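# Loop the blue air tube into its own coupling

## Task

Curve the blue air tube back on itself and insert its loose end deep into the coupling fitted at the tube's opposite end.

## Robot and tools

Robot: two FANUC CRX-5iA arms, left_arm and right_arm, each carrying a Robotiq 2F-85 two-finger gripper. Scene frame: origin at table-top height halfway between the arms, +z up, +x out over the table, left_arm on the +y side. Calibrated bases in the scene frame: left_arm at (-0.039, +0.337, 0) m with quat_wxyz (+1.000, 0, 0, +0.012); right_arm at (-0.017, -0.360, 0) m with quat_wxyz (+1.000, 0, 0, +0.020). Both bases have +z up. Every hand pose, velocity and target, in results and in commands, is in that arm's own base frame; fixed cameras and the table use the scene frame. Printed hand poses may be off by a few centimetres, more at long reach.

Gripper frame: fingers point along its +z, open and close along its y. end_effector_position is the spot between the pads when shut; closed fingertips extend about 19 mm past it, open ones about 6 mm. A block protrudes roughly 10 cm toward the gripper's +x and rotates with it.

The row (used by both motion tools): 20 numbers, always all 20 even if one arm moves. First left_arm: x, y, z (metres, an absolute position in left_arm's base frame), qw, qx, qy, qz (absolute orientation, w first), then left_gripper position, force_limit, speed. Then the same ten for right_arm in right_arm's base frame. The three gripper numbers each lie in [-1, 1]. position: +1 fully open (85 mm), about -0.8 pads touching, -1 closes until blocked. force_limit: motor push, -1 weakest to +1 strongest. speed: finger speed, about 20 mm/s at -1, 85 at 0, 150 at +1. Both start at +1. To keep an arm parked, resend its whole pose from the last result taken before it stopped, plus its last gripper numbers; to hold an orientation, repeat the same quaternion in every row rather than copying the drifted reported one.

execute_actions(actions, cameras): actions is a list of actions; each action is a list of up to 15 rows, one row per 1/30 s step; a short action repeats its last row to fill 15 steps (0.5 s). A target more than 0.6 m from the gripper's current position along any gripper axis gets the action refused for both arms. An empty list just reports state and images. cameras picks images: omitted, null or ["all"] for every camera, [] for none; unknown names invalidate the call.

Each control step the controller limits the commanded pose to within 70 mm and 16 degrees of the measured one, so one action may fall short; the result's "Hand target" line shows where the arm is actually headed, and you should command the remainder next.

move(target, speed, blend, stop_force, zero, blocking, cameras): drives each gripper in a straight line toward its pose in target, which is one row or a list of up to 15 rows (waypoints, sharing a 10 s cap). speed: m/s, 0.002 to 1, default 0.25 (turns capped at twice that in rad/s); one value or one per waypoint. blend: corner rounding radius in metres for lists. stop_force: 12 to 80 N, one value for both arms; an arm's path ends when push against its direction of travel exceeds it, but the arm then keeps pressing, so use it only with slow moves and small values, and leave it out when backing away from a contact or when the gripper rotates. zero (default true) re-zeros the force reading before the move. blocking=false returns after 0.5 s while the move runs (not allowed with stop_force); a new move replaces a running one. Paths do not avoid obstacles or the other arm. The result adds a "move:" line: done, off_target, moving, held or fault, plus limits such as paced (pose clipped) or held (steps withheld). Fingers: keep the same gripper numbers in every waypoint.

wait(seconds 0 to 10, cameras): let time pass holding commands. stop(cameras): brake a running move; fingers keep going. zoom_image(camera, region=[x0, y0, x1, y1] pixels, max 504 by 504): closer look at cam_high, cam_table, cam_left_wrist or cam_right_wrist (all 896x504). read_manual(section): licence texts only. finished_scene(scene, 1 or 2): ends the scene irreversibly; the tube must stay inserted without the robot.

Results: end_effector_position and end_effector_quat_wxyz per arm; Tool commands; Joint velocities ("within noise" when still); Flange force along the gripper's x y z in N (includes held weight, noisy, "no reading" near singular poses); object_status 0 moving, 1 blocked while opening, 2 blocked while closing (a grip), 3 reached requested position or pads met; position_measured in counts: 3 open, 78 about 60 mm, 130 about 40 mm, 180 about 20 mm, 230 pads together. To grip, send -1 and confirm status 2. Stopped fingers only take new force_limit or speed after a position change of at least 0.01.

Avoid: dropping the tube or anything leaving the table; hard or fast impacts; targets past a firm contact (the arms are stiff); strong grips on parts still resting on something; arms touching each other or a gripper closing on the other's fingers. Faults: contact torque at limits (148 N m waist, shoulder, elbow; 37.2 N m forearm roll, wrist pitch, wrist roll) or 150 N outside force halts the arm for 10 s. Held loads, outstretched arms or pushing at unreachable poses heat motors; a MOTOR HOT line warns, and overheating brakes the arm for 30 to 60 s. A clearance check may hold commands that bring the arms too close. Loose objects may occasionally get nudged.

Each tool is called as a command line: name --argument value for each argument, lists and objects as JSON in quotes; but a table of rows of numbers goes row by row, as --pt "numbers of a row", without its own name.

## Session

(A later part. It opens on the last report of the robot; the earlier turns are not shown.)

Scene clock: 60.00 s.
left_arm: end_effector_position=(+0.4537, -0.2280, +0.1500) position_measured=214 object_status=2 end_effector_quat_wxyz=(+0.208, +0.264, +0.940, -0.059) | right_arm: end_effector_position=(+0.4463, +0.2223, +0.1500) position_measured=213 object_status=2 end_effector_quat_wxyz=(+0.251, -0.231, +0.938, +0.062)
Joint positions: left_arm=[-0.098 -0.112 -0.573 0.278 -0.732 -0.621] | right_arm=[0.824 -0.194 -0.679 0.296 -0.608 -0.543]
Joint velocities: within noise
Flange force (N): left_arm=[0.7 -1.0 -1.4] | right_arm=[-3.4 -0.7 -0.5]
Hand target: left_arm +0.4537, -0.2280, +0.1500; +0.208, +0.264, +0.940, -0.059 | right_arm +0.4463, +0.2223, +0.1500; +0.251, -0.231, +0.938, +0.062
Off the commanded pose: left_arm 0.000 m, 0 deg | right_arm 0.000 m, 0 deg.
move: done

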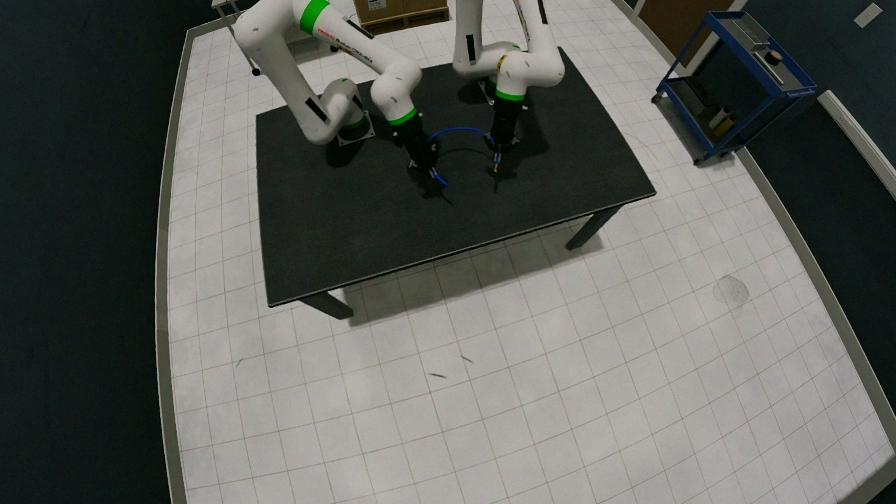

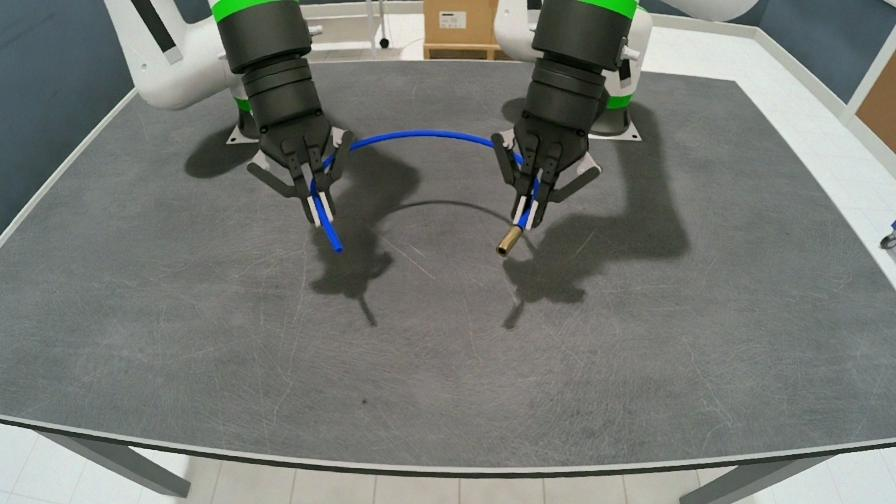

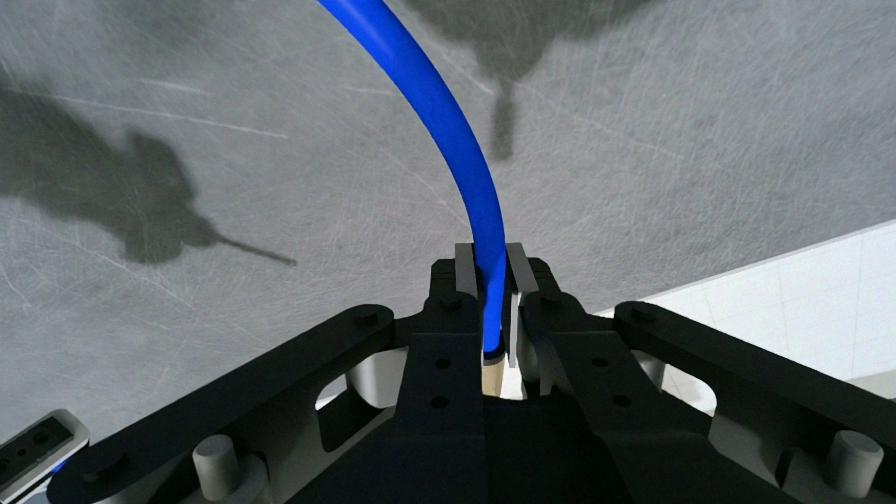

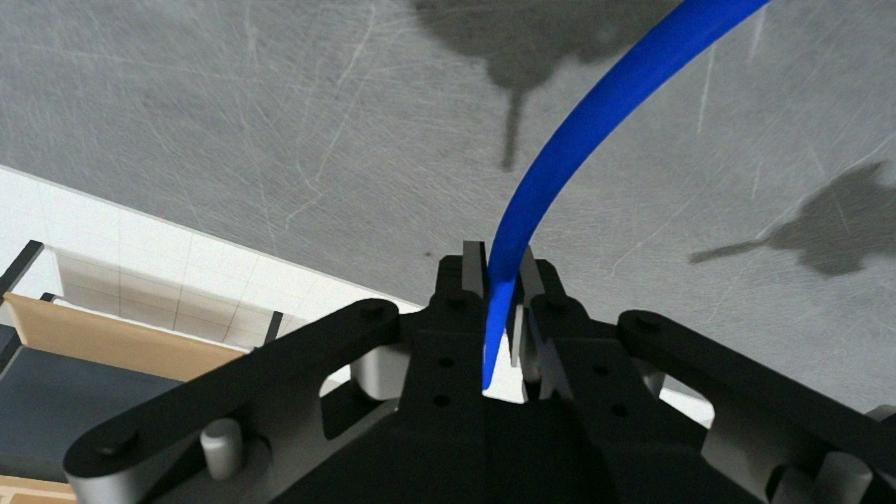

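move --target '[0.4534,-0.2379,0.15,0.1861,0.4983,0.8396,-0.1105,-1,0.2,-1,0.4467,0.2323,0.15,0.2267,-0.4661,0.8459,0.1249,-1,0.2,-1]' --speed 0.15 --cameras '["cam_table"]'

move --target '[0.4532,-0.2480,0.15,0.1512,0.6986,0.6819,-0.1549,-1,0.2,-1,0.4471,0.2423,0.15,0.1866,-0.6692,0.6965,0.1793,-1,0.2,-1]' --speed 0.15

zoom_image --camera "cam_table" --region '[300, 120, 560, 300]'

zoom_image --camera "cam_high" --region '[380, 90, 540, 210]'

Scene clock: 62.37 s.
left_arm: end_effector_position=(+0.4534, -0.2379, +0.1500) position_measured=214 object_status=2 end_effector_quat_wxyz=(+0.186, +0.498, +0.840, -0.110) | right_arm: end_effector_position=(+0.4467, +0.2323, +0.1500) position_measured=213 object_status=2 end_effector_quat_wxyz=(+0.227, -0.466, +0.846, +0.125)
Joint positions: left_arm=[-0.019 -0.026 -0.55 0.495 -0.883 -1.339] | right_arm=[0.607 -0.098 -0.425 -0.282 -0.775 0.555]
Joint velocities: within noise
Flange force (N): left_arm=[-1.9 -1.3 -0.7] | right_arm=[-2.7 -2.2 0.4]
Hand target: left_arm +0.4534, -0.2379, +0.1500; +0.186, +0.498, +0.840, -0.110 | right_arm +0.4467, +0.2323, +0.1500; +0.227, -0.466, +0.846, +0.125
Off the commanded pose: left_arm 0.000 m, 0 deg | right_arm 0.000 m, 0 deg.
move: done
Images, in order (width x height): cam_table 896x504.

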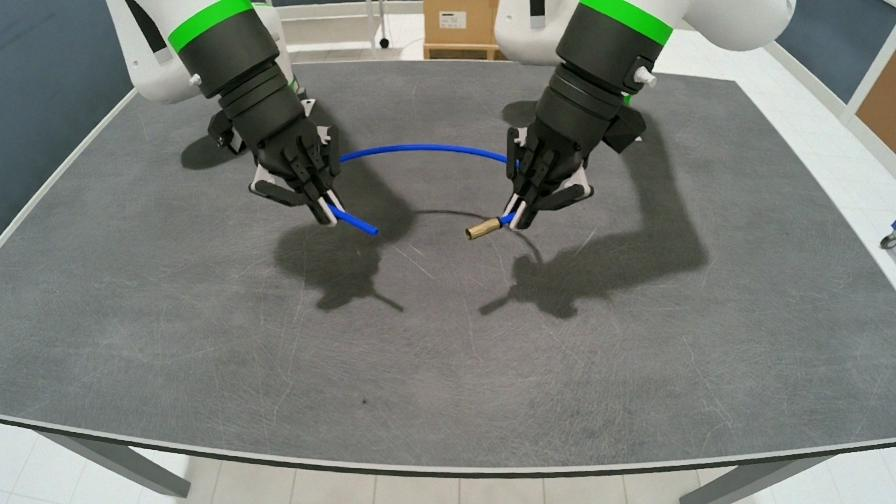

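Scene clock: 64.47 s.
left_arm: end_effector_position=(+0.4532, -0.2480, +0.1500) position_measured=214 object_status=2 end_effector_quat_wxyz=(+0.151, +0.699, +0.682, -0.155) | right_arm: end_effector_position=(+0.4471, +0.2423, +0.1500) position_measured=213 object_status=2 end_effector_quat_wxyz=(-0.187, +0.669, -0.697, -0.179)
Joint positions: left_arm=[-0.003 0.128 -0.387 0.489 -1.117 -1.824] | right_arm=[0.447 0.088 -0.173 -0.517 -1.105 1.272]
Joint velocities: within noise
Flange force (N): left_arm=[-2.2 -0.9 0.3] | right_arm=[-1.3 -3.7 -0.5]
Hand target: left_arm +0.4532, -0.2480, +0.1500; +0.151, +0.699, +0.682, -0.155 | right_arm +0.4471, +0.2423, +0.1500; -0.187, +0.669, -0.697, -0.179
Off the commanded pose: left_arm 0.000 m, 0 deg | right_arm 0.000 m, 0 deg.
move: done

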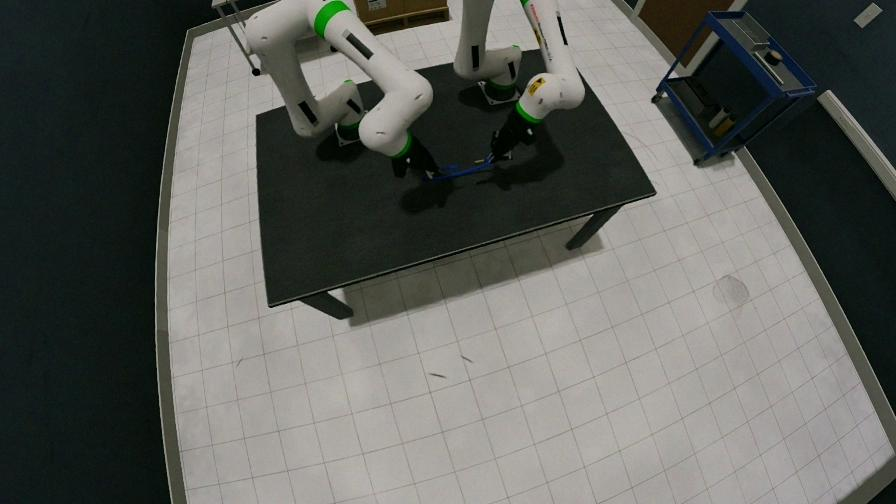

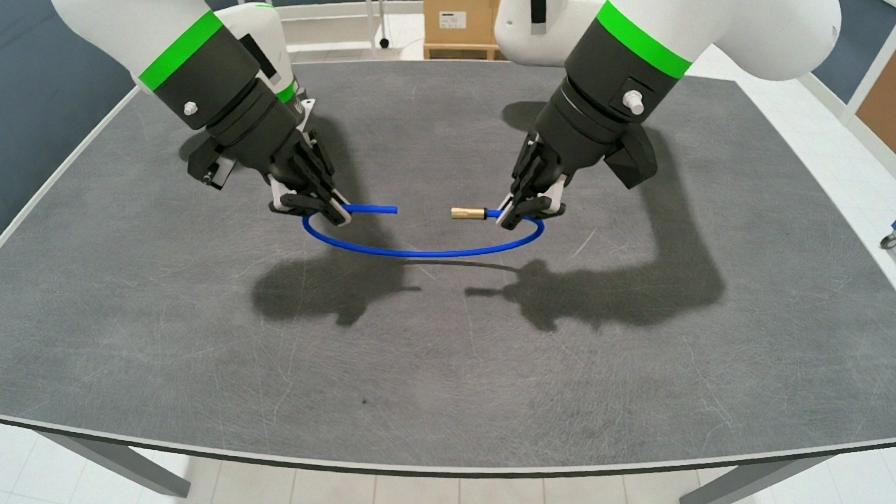

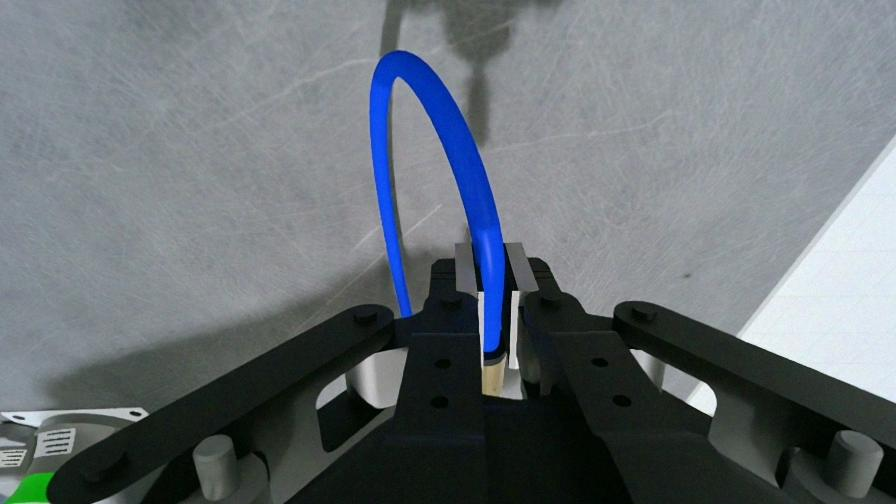

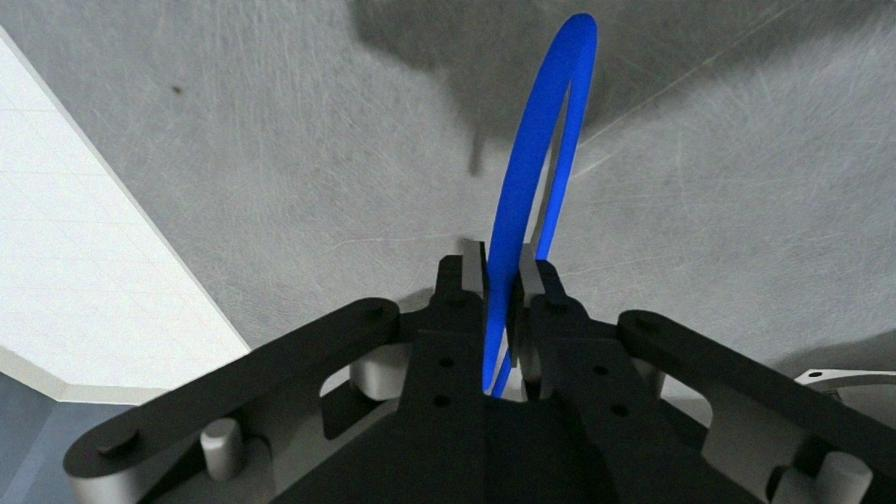

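Scaled by 1.938 from the camera's 896x504 image, which has a finer 1280x720 frame.

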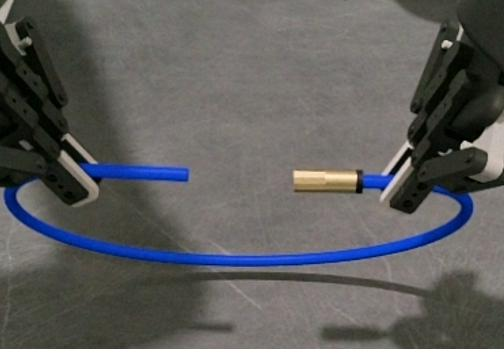

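Scaled by 3.150 from the camera's 896x504 image, which has a finer 1280x720 frame.

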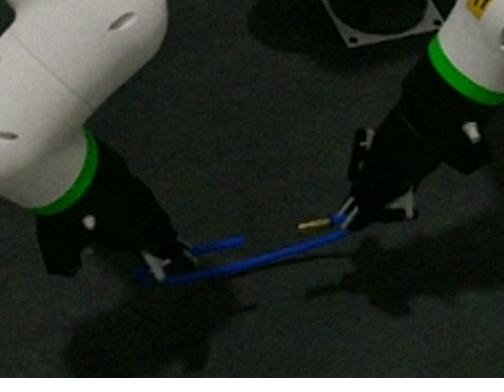

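move --target '[0.4526,-0.2729,0.15,0.1512,0.6986,0.6819,-0.1549,-1,0.2,-1,0.4481,0.2673,0.15,0.1866,-0.6692,0.6965,0.1793,-1,0.2,-1]' --speed 0.08

zoom_image --camera "cam_table" --region '[370, 170, 490, 240]'

zoom_image --camera "cam_high" --region '[430, 140, 510, 190]'

Scene clock: 65.67 s.
left_arm: end_effector_position=(+0.4526, -0.2729, +0.1500) position_measured=214 object_status=2 end_effector_quat_wxyz=(+0.151, +0.699, +0.682, -0.155) | right_arm: end_effector_position=(+0.4481, +0.2673, +0.1500) position_measured=213 object_status=2 end_effector_quat_wxyz=(-0.187, +0.669, -0.697, -0.179)
Joint positions: left_arm=[-0.058 0.143 -0.371 0.495 -1.095 -1.776] | right_arm=[0.499 0.103 -0.158 -0.508 -1.08 1.224]
Joint velocities: within noise
Flange force (N): left_arm=[-1.6 -0.3 -0.7] | right_arm=[-1.5 -4.1 -0.7]
Hand target: left_arm +0.4526, -0.2729, +0.1500; +0.151, +0.699, +0.682, -0.155 | right_arm +0.4481, +0.2673, +0.1500; -0.187, +0.669, -0.697, -0.179
Off the commanded pose: left_arm 0.000 m, 0 deg | right_arm 0.000 m, 0 deg.
move: done

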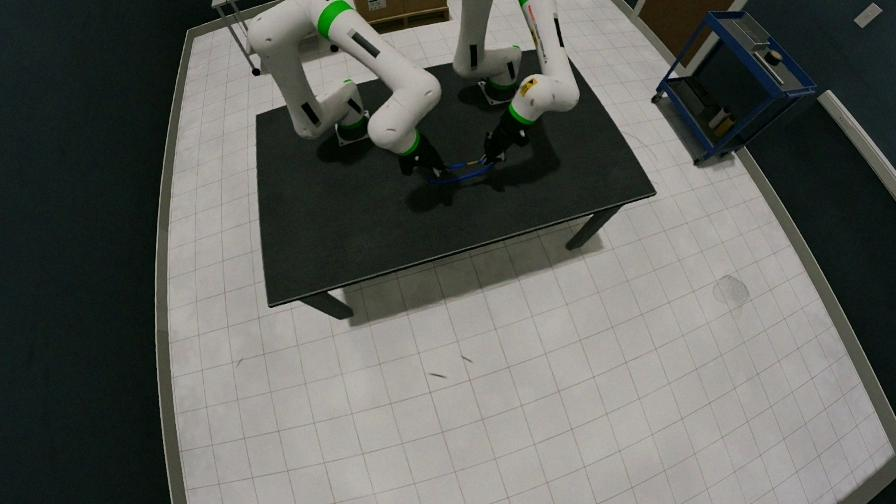

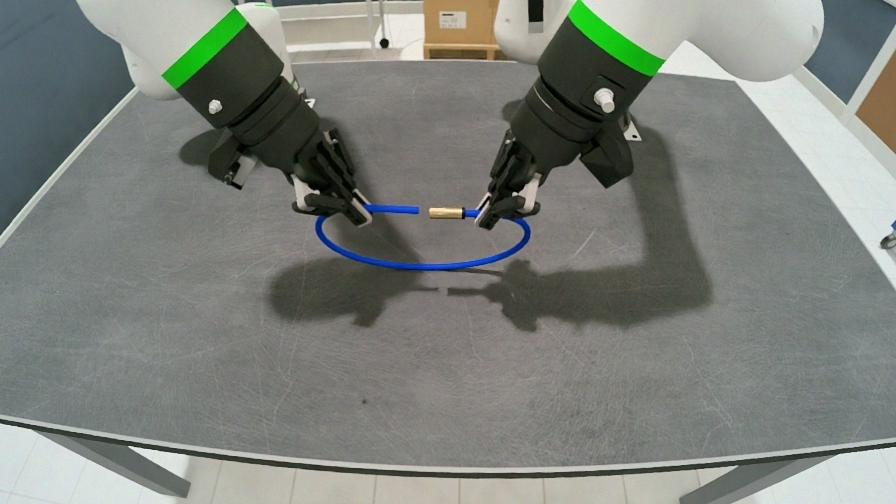

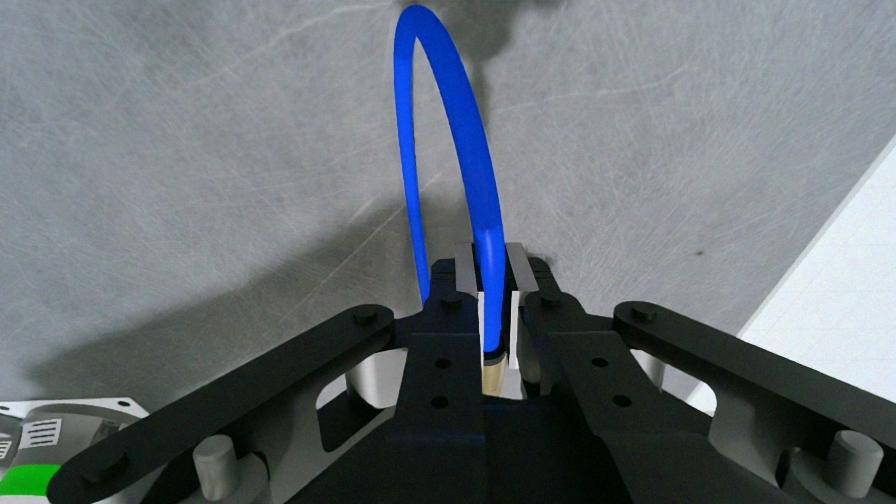

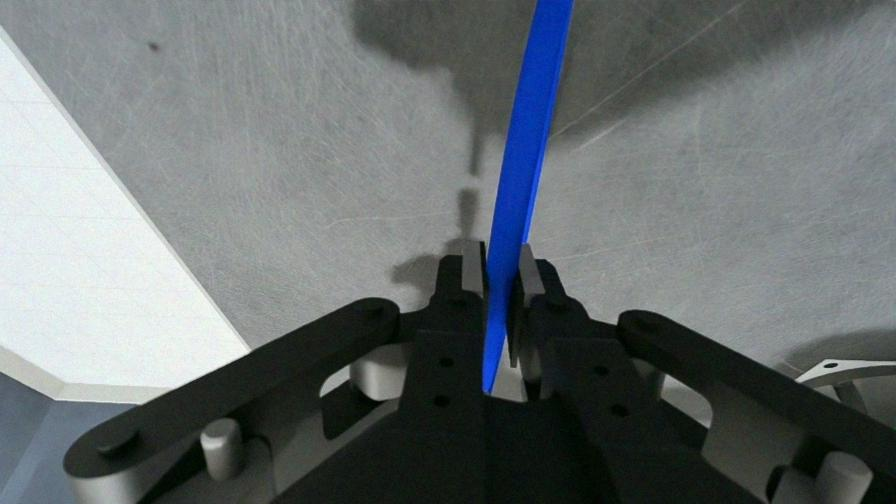

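Scaled by 4.200 from the camera's 896x504 image, which has a finer 1280x720 frame.

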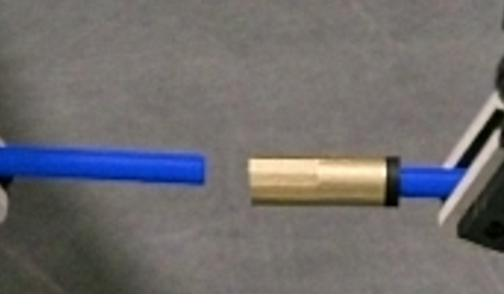

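Scaled by 6.300 from the camera's 896x504 image, which has a finer 1280x720 frame.

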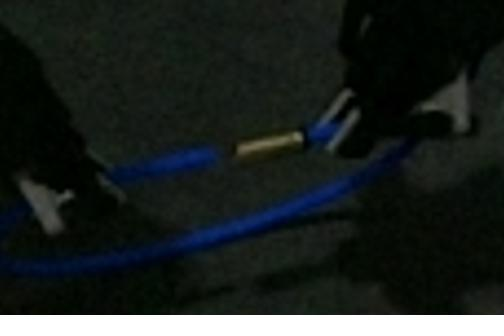

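move --target '[0.4526,-0.2729,0.15,0.1512,0.6986,0.6819,-0.1549,-1,0.2,-1,0.4456,0.2673,0.1425,0.1987,-0.6660,0.6932,0.1909,-1,0.2,-1]' --speed 0.08 --cameras '["cam_table","cam_high"]'

zoom_image --camera "cam_table" --region '[370, 170, 490, 240]'

zoom_image --camera "cam_high" --region '[430, 140, 510, 190]'

Scene clock: 67.13 s.
left_arm: end_effector_position=(+0.4526, -0.2729, +0.1500) position_measured=214 object_status=2 end_effector_quat_wxyz=(+0.151, +0.699, +0.682, -0.155) | right_arm: end_effector_position=(+0.4456, +0.2673, +0.1425) position_measured=213 object_status=2 end_effector_quat_wxyz=(-0.199, +0.666, -0.693, -0.191)
Joint positions: left_arm=[-0.058 0.143 -0.371 0.495 -1.095 -1.776] | right_arm=[0.476 0.105 -0.177 -0.556 -1.063 1.275]
Joint velocities: within noise
Flange force (N): left_arm=[-1.6 -0.9 -0.5] | right_arm=[-1.1 -3.6 -0.2]
Hand target: left_arm +0.4526, -0.2729, +0.1500; +0.151, +0.699, +0.682, -0.155 | right_arm +0.4456, +0.2673, +0.1425; -0.199, +0.666, -0.693, -0.191
Off the commanded pose: left_arm 0.000 m, 0 deg | right_arm 0.000 m, 0 deg.
move: done
Images, in order (width x height): cam_high 896x504, cam_table 896x504.

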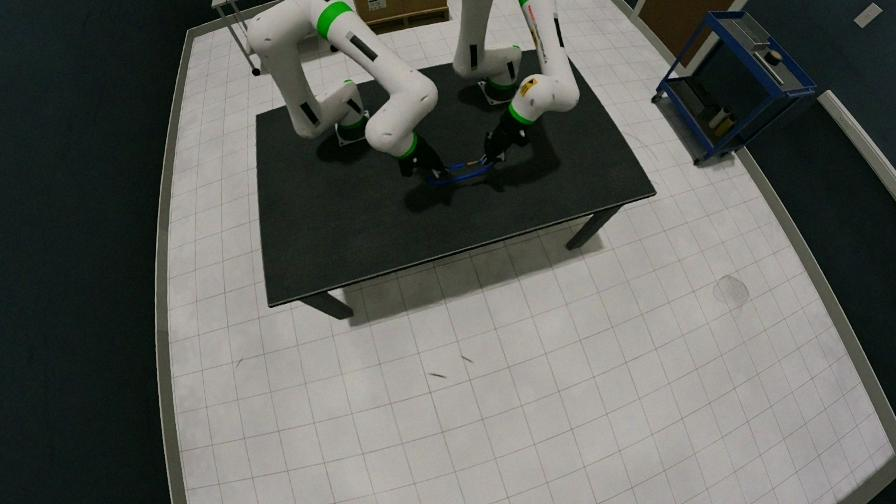

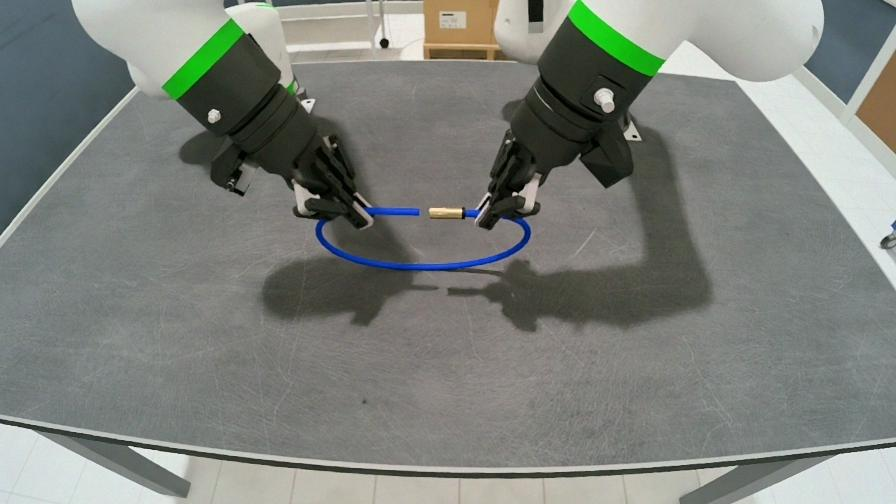

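Scaled by 4.200 from the camera's 896x504 image, which has a finer 1280x720 frame.

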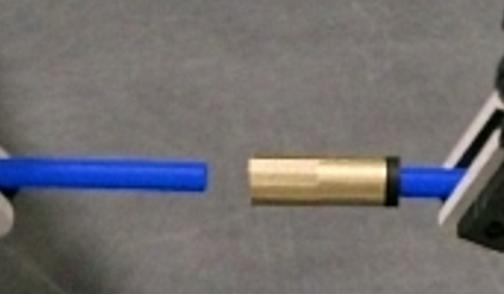

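Scaled by 6.300 from the camera's 896x504 image, which has a finer 1280x720 frame.

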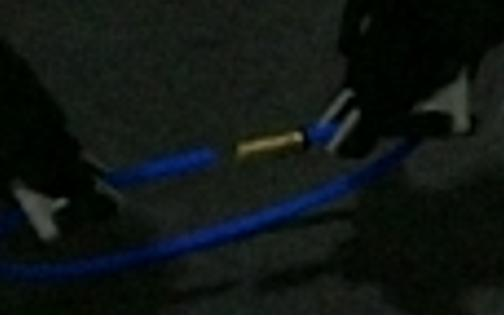

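move --target '[0.4526,-0.2729,0.15,0.1512,0.6986,0.6819,-0.1549,-1,0.2,-1,0.4446,0.2673,0.1405,0.1987,-0.6660,0.6932,0.1909,-1,0.2,-1]' --speed 0.05 --cameras '[]'

move --target '[0.4526,-0.2729,0.15,0.1512,0.6986,0.6819,-0.1549,-1,0.2,-1,0.4449,0.2763,0.1405,0.1987,-0.6660,0.6932,0.1909,-1,0.2,-1]' --speed 0.02 --stop_force 15 --cameras '["cam_table","cam_high"]'

zoom_image --camera "cam_table" --region '[370, 170, 490, 240]'

zoom_image --camera "cam_high" --region '[430, 140, 510, 190]'

Scene clock: 68.17 s.
left_arm: end_effector_position=(+0.4526, -0.2729, +0.1500) position_measured=214 object_status=2 end_effector_quat_wxyz=(+0.151, +0.699, +0.682, -0.155) | right_arm: end_effector_position=(+0.4446, +0.2673, +0.1405) position_measured=213 object_status=2 end_effector_quat_wxyz=(-0.199, +0.666, -0.693, -0.191)
Joint positions: left_arm=[-0.058 0.143 -0.371 0.495 -1.095 -1.776] | right_arm=[0.477 0.105 -0.182 -0.557 -1.058 1.277]
Joint velocities: within noise
Flange force (N): left_arm=[-1.1 -1.0 -0.4] | right_arm=[-1.3 -3.6 -0.6]
Hand target: left_arm +0.4526, -0.2729, +0.1500; +0.151, +0.699, +0.682, -0.155 | right_arm +0.4446, +0.2673, +0.1405; -0.199, +0.666, -0.693, -0.191
Off the commanded pose: left_arm 0.000 m, 0 deg | right_arm 0.000 m, 0 deg.
move: done
No camera images: "cameras" was empty.

Scene clock: 69.23 s.
left_arm: end_effector_position=(+0.4526, -0.2729, +0.1500) position_measured=214 object_status=2 end_effector_quat_wxyz=(+0.151, +0.699, +0.682, -0.155) | right_arm: end_effector_position=(+0.4449, +0.2763, +0.1405) position_measured=213 object_status=2 end_effector_quat_wxyz=(-0.199, +0.666, -0.693, -0.191)
Joint positions: left_arm=[-0.058 0.143 -0.371 0.495 -1.095 -1.776] | right_arm=[0.495 0.11 -0.176 -0.554 -1.049 1.26]
Joint velocities: within noise
Flange force (N): left_arm=[-1.5 -1.1 -0.2] | right_arm=[-1.3 -4.1 -1.0]
Hand target: left_arm +0.4526, -0.2729, +0.1500; +0.151, +0.699, +0.682, -0.155 | right_arm +0.4449, +0.2763, +0.1405; -0.199, +0.666, -0.693, -0.191
Off the commanded pose: left_arm 0.000 m, 0 deg | right_arm 0.000 m, 0 deg.
move: done
Images, in order (width x height): cam_high 896x504, cam_table 896x504.

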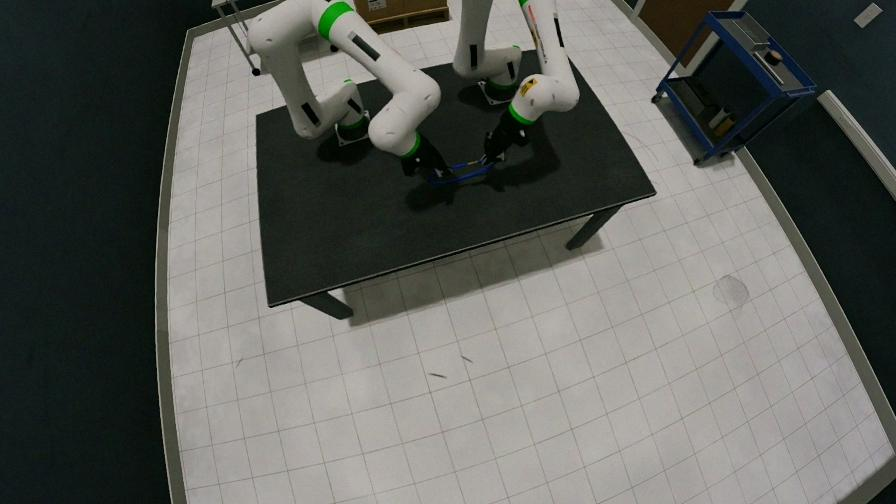

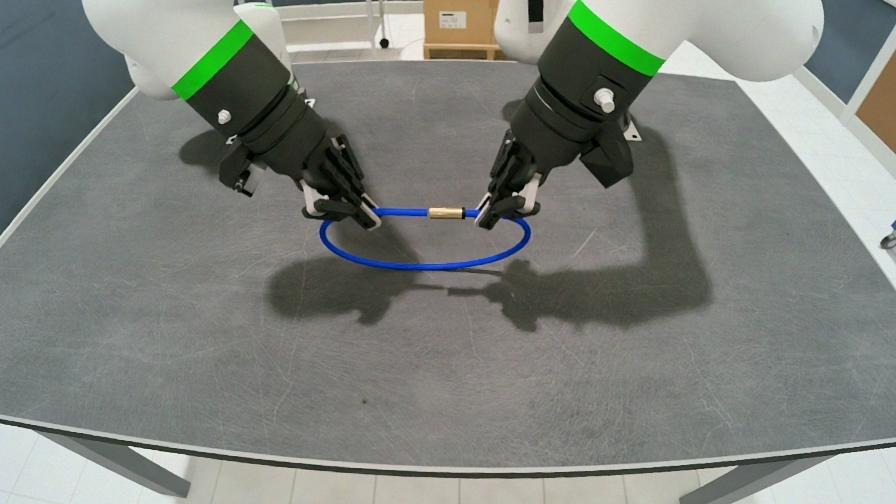

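Scaled by 4.200 from the camera's 896x504 image, which has a finer 1280x720 frame.

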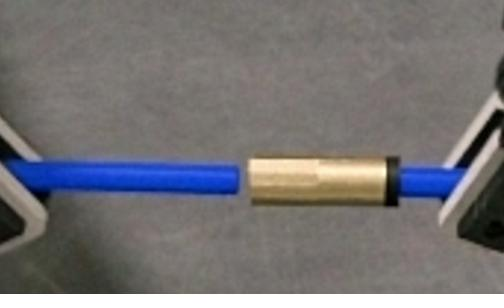

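Scaled by 6.300 from the camera's 896x504 image, which has a finer 1280x720 frame.

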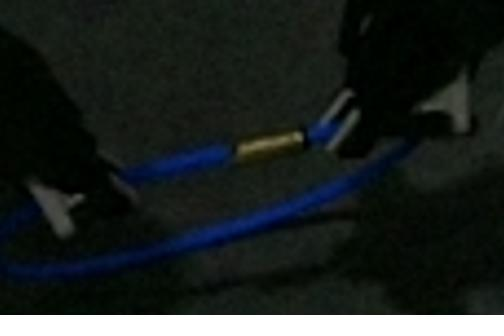

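move --target '[0.4526,-0.2729,0.15,0.1512,0.6986,0.6819,-0.1549,-1,0.2,-1,0.4450,0.2803,0.1402,0.1987,-0.6660,0.6932,0.1909,-1,0.2,-1]' --speed 0.02 --stop_force 15 --cameras '[]'

move --target '[0.4526,-0.2729,0.15,0.1512,0.6986,0.6819,-0.1549,-1,0.2,-1,0.4460,0.3053,0.1400,0.1987,-0.6660,0.6932,0.1909,-1,0.2,-1]' --speed 0.01 --stop_force 20 --cameras '["cam_table","cam_high"]'

zoom_image --camera "cam_table" --region '[370, 170, 490, 240]'

zoom_image --camera "cam_high" --region '[430, 140, 510, 190]'

Scene clock: 70.57 s.
left_arm: end_effector_position=(+0.4526, -0.2729, +0.1500) position_measured=214 object_status=2 end_effector_quat_wxyz=(+0.151, +0.699, +0.682, -0.155) | right_arm: end_effector_position=(+0.4450, +0.2803, +0.1402) position_measured=213 object_status=2 end_effector_quat_wxyz=(-0.199, +0.666, -0.693, -0.191)
Joint positions: left_arm=[-0.058 0.143 -0.371 0.495 -1.095 -1.776] | right_arm=[0.503 0.113 -0.174 -0.552 -1.044 1.253]
Joint velocities: within noise
Flange force (N): left_arm=[-2.6 -0.2 0.2] | right_arm=[-1.6 -3.7 -0.4]
Hand target: left_arm +0.4526, -0.2729, +0.1500; +0.151, +0.699, +0.682, -0.155 | right_arm +0.4450, +0.2803, +0.1402; -0.199, +0.666, -0.693, -0.191
Off the commanded pose: left_arm 0.000 m, 0 deg | right_arm 0.000 m, 0 deg.
move: done
No camera images: "cameras" was empty.

Scene clock: 73.67 s.
left_arm: end_effector_position=(+0.4526, -0.2729, +0.1500) position_measured=214 object_status=2 end_effector_quat_wxyz=(+0.151, +0.699, +0.682, -0.155) | right_arm: end_effector_position=(+0.4460, +0.3053, +0.1400) position_measured=213 object_status=2 end_effector_quat_wxyz=(-0.199, +0.666, -0.693, -0.191)
Joint positions: left_arm=[-0.058 0.143 -0.371 0.495 -1.095 -1.776] | right_arm=[0.552 0.133 -0.155 -0.542 -1.019 1.206]
Joint velocities: within noise
Flange force (N): left_arm=[-1.8 -0.5 -0.6] | right_arm=[-1.3 -3.8 -0.5]
Hand target: left_arm +0.4526, -0.2729, +0.1500; +0.151, +0.699, +0.682, -0.155 | right_arm +0.4460, +0.3053, +0.1400; -0.199, +0.666, -0.693, -0.191
Off the commanded pose: left_arm 0.000 m, 0 deg | right_arm 0.000 m, 0 deg.
move: done
Images, in order (width x height): cam_high 896x504, cam_table 896x504.

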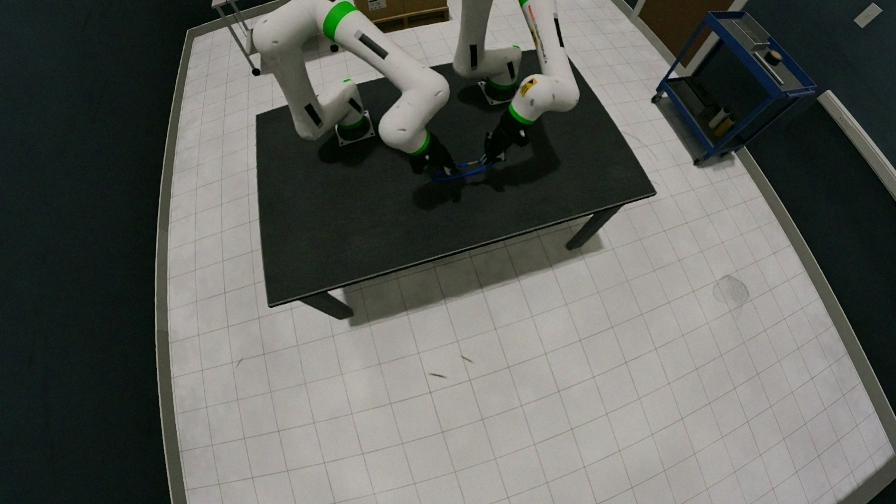

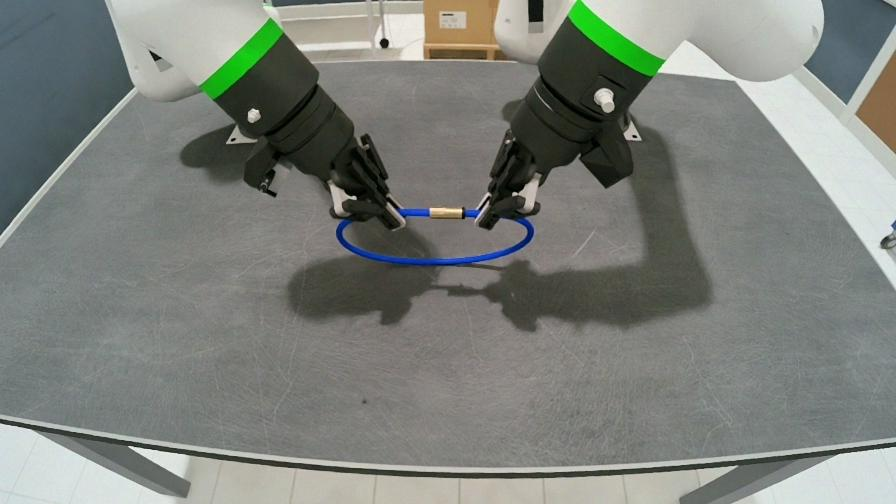

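Scaled by 4.200 from the camera's 896x504 image, which has a finer 1280x720 frame.

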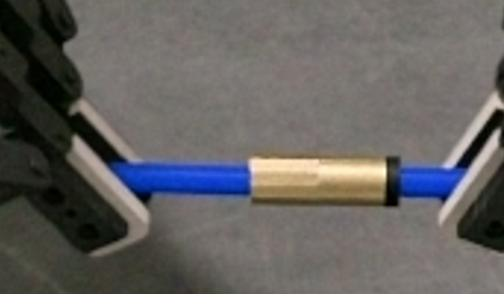

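Scaled by 6.300 from the camera's 896x504 image, which has a finer 1280x720 frame.

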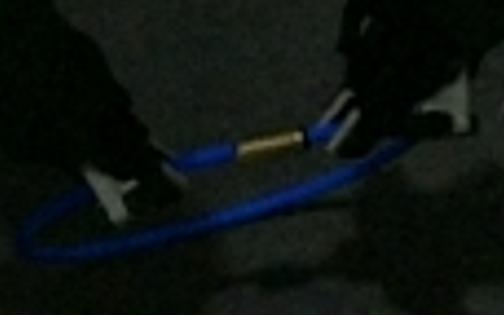

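move --target '[0.4526,-0.2729,0.15,0.1512,0.6986,0.6819,-0.1549,-1,0.2,-1,0.4467,0.3213,0.1400,0.1987,-0.6660,0.6932,0.1909,-1,0.2,-1]' --speed 0.008 --stop_force 20 --cameras '["cam_table","cam_high"]'

zoom_image --camera "cam_table" --region '[370, 170, 490, 240]'

Scene clock: 76.43 s.
left_arm: end_effector_position=(+0.4526, -0.2729, +0.1500) position_measured=214 object_status=2 end_effector_quat_wxyz=(+0.151, +0.699, +0.682, -0.155) | right_arm: end_effector_position=(+0.4467, +0.3213, +0.1400) position_measured=213 object_status=2 end_effector_quat_wxyz=(-0.199, +0.666, -0.693, -0.191)
Joint positions: left_arm=[-0.058 0.143 -0.371 0.495 -1.095 -1.776] | right_arm=[0.582 0.146 -0.141 -0.535 -1.004 1.177]
Joint velocities: within noise
Flange force (N): left_arm=[-1.5 0.6 -1.1] | right_arm=[-1.1 -3.4 0.1]
Hand target: left_arm +0.4526, -0.2729, +0.1500; +0.151, +0.699, +0.682, -0.155 | right_arm +0.4467, +0.3213, +0.1400; -0.199, +0.666, -0.693, -0.191
Off the commanded pose: left_arm 0.000 m, 0 deg | right_arm 0.000 m, 0 deg.
move: done
Images, in order (width x height): cam_high 896x504, cam_table 896x504.

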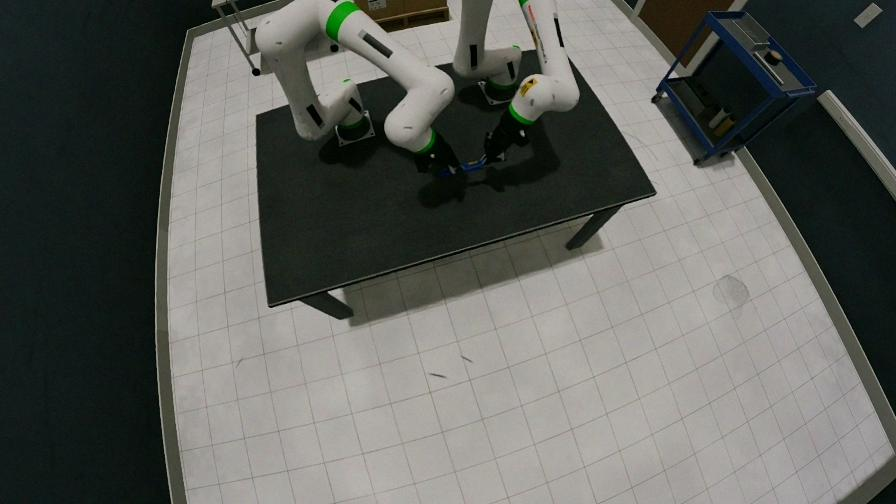

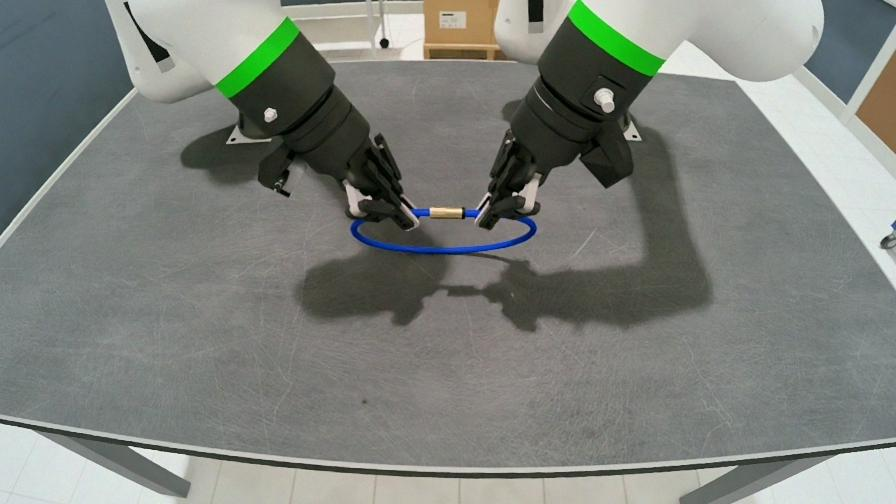

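Scaled by 4.200 from the camera's 896x504 image, which has a finer 1280x720 frame.

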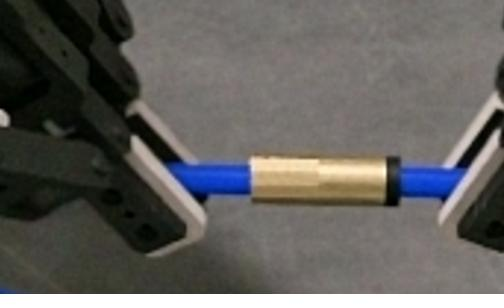

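zoom_image --camera "cam_high" --region '[430, 140, 510, 190]'

zoom_image --camera "cam_left_wrist" --region '[440, 230, 540, 410]'

zoom_image --camera "cam_table" --region '[410, 190, 490, 230]'

Scaled by 6.300 from the camera's 896x504 image, which has a finer 1280x720 frame.

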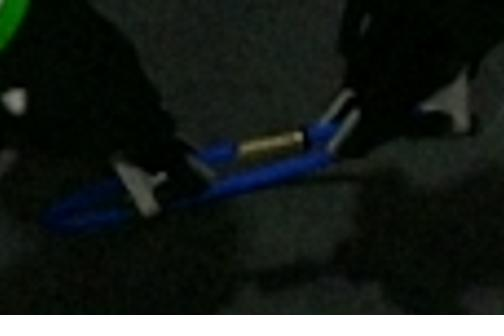

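This scene's latest camera images include none from cam_left_wrist. They are from: cam_high, cam_table. cam_left_wrist's image comes with the result of a call that names it in "cameras".

Scaled by 6.300 from the camera's 896x504 image, which has a finer 1280x720 frame.

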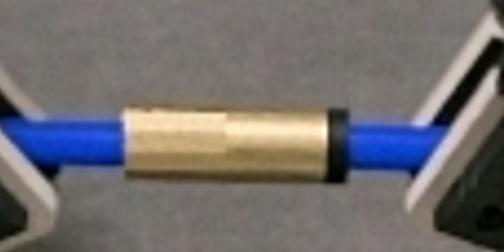

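move --target '[0.4526,-0.2729,0.15,0.1512,0.6986,0.6819,-0.1549,-1,0.2,-1,0.4470,0.3293,0.1400,0.1987,-0.6660,0.6932,0.1909,-1,0.2,-1]' --speed 0.006 --stop_force 25

zoom_image --camera "cam_table" --region '[390, 180, 510, 240]'

Scene clock: 78.73 s.
left_arm: end_effector_position=(+0.4526, -0.2729, +0.1500) position_measured=214 object_status=2 end_effector_quat_wxyz=(+0.151, +0.699, +0.682, -0.155) | right_arm: end_effector_position=(+0.4470, +0.3293, +0.1400) position_measured=213 object_status=2 end_effector_quat_wxyz=(-0.199, +0.666, -0.693, -0.191)
Joint positions: left_arm=[-0.058 0.143 -0.371 0.495 -1.095 -1.776] | right_arm=[0.597 0.154 -0.134 -0.532 -0.997 1.162]
Joint velocities: within noise
Flange force (N): left_arm=[-1.1 -0.2 -1.3] | right_arm=[-0.5 -2.9 -0.1]
Hand target: left_arm +0.4526, -0.2729, +0.1500; +0.151, +0.699, +0.682, -0.155 | right_arm +0.4470, +0.3293, +0.1400; -0.199, +0.666, -0.693, -0.191
Off the commanded pose: left_arm 0.000 m, 0 deg | right_arm 0.000 m, 0 deg.
move: done

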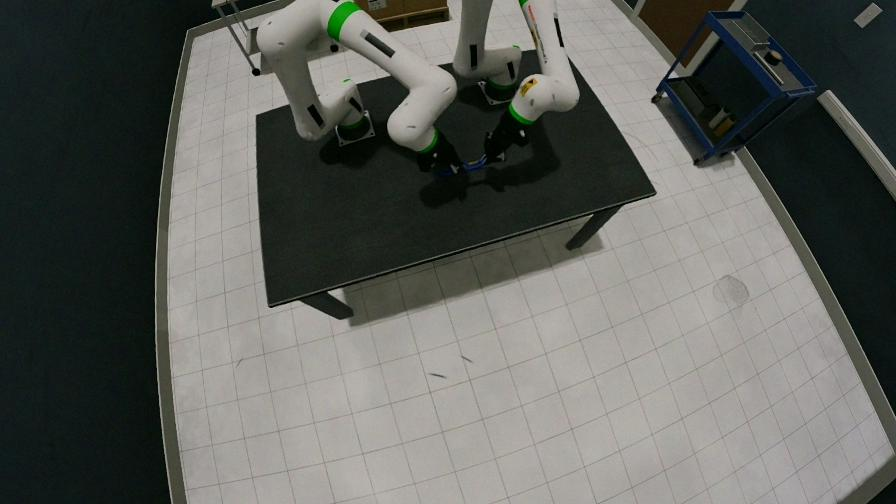

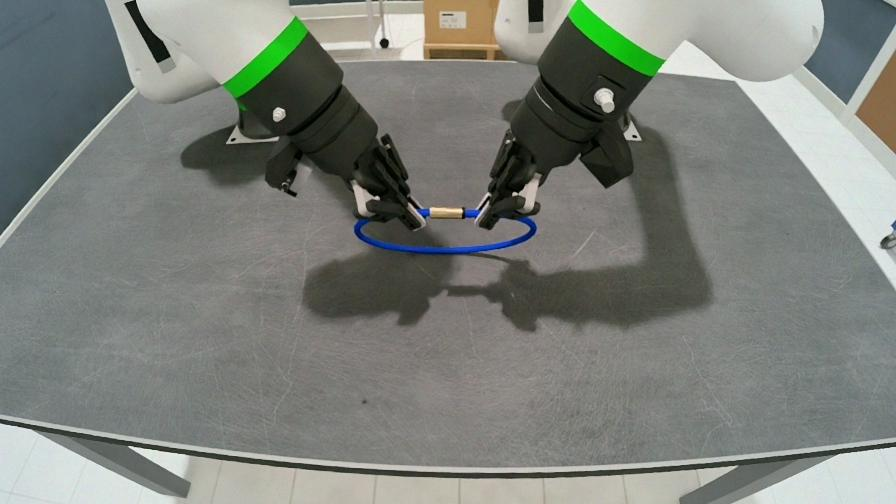

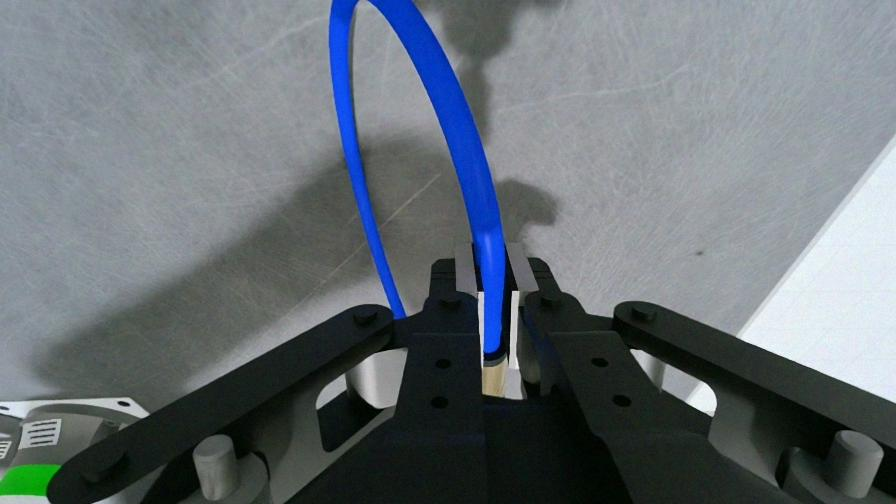

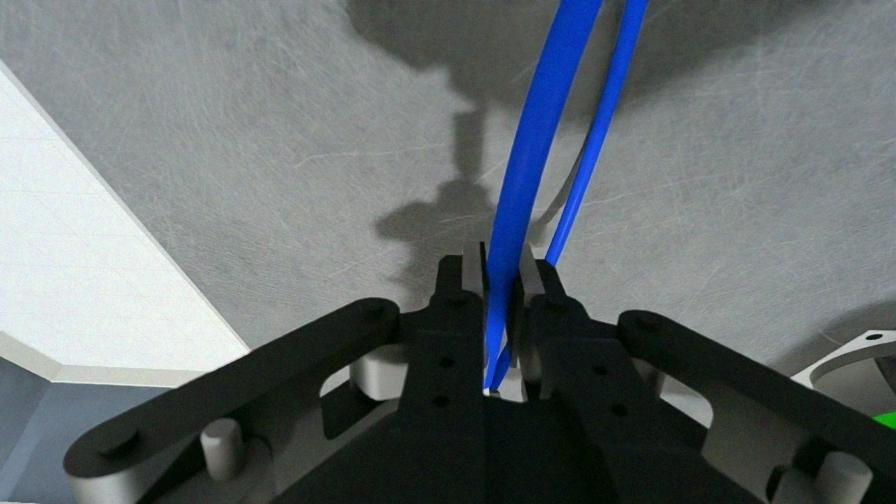

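Scaled by 4.200 from the camera's 896x504 image, which has a finer 1280x720 frame.

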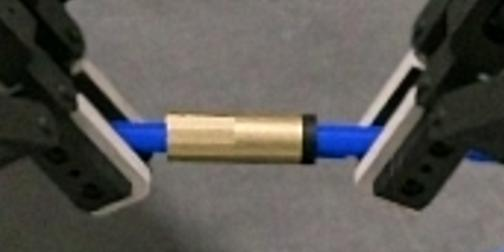

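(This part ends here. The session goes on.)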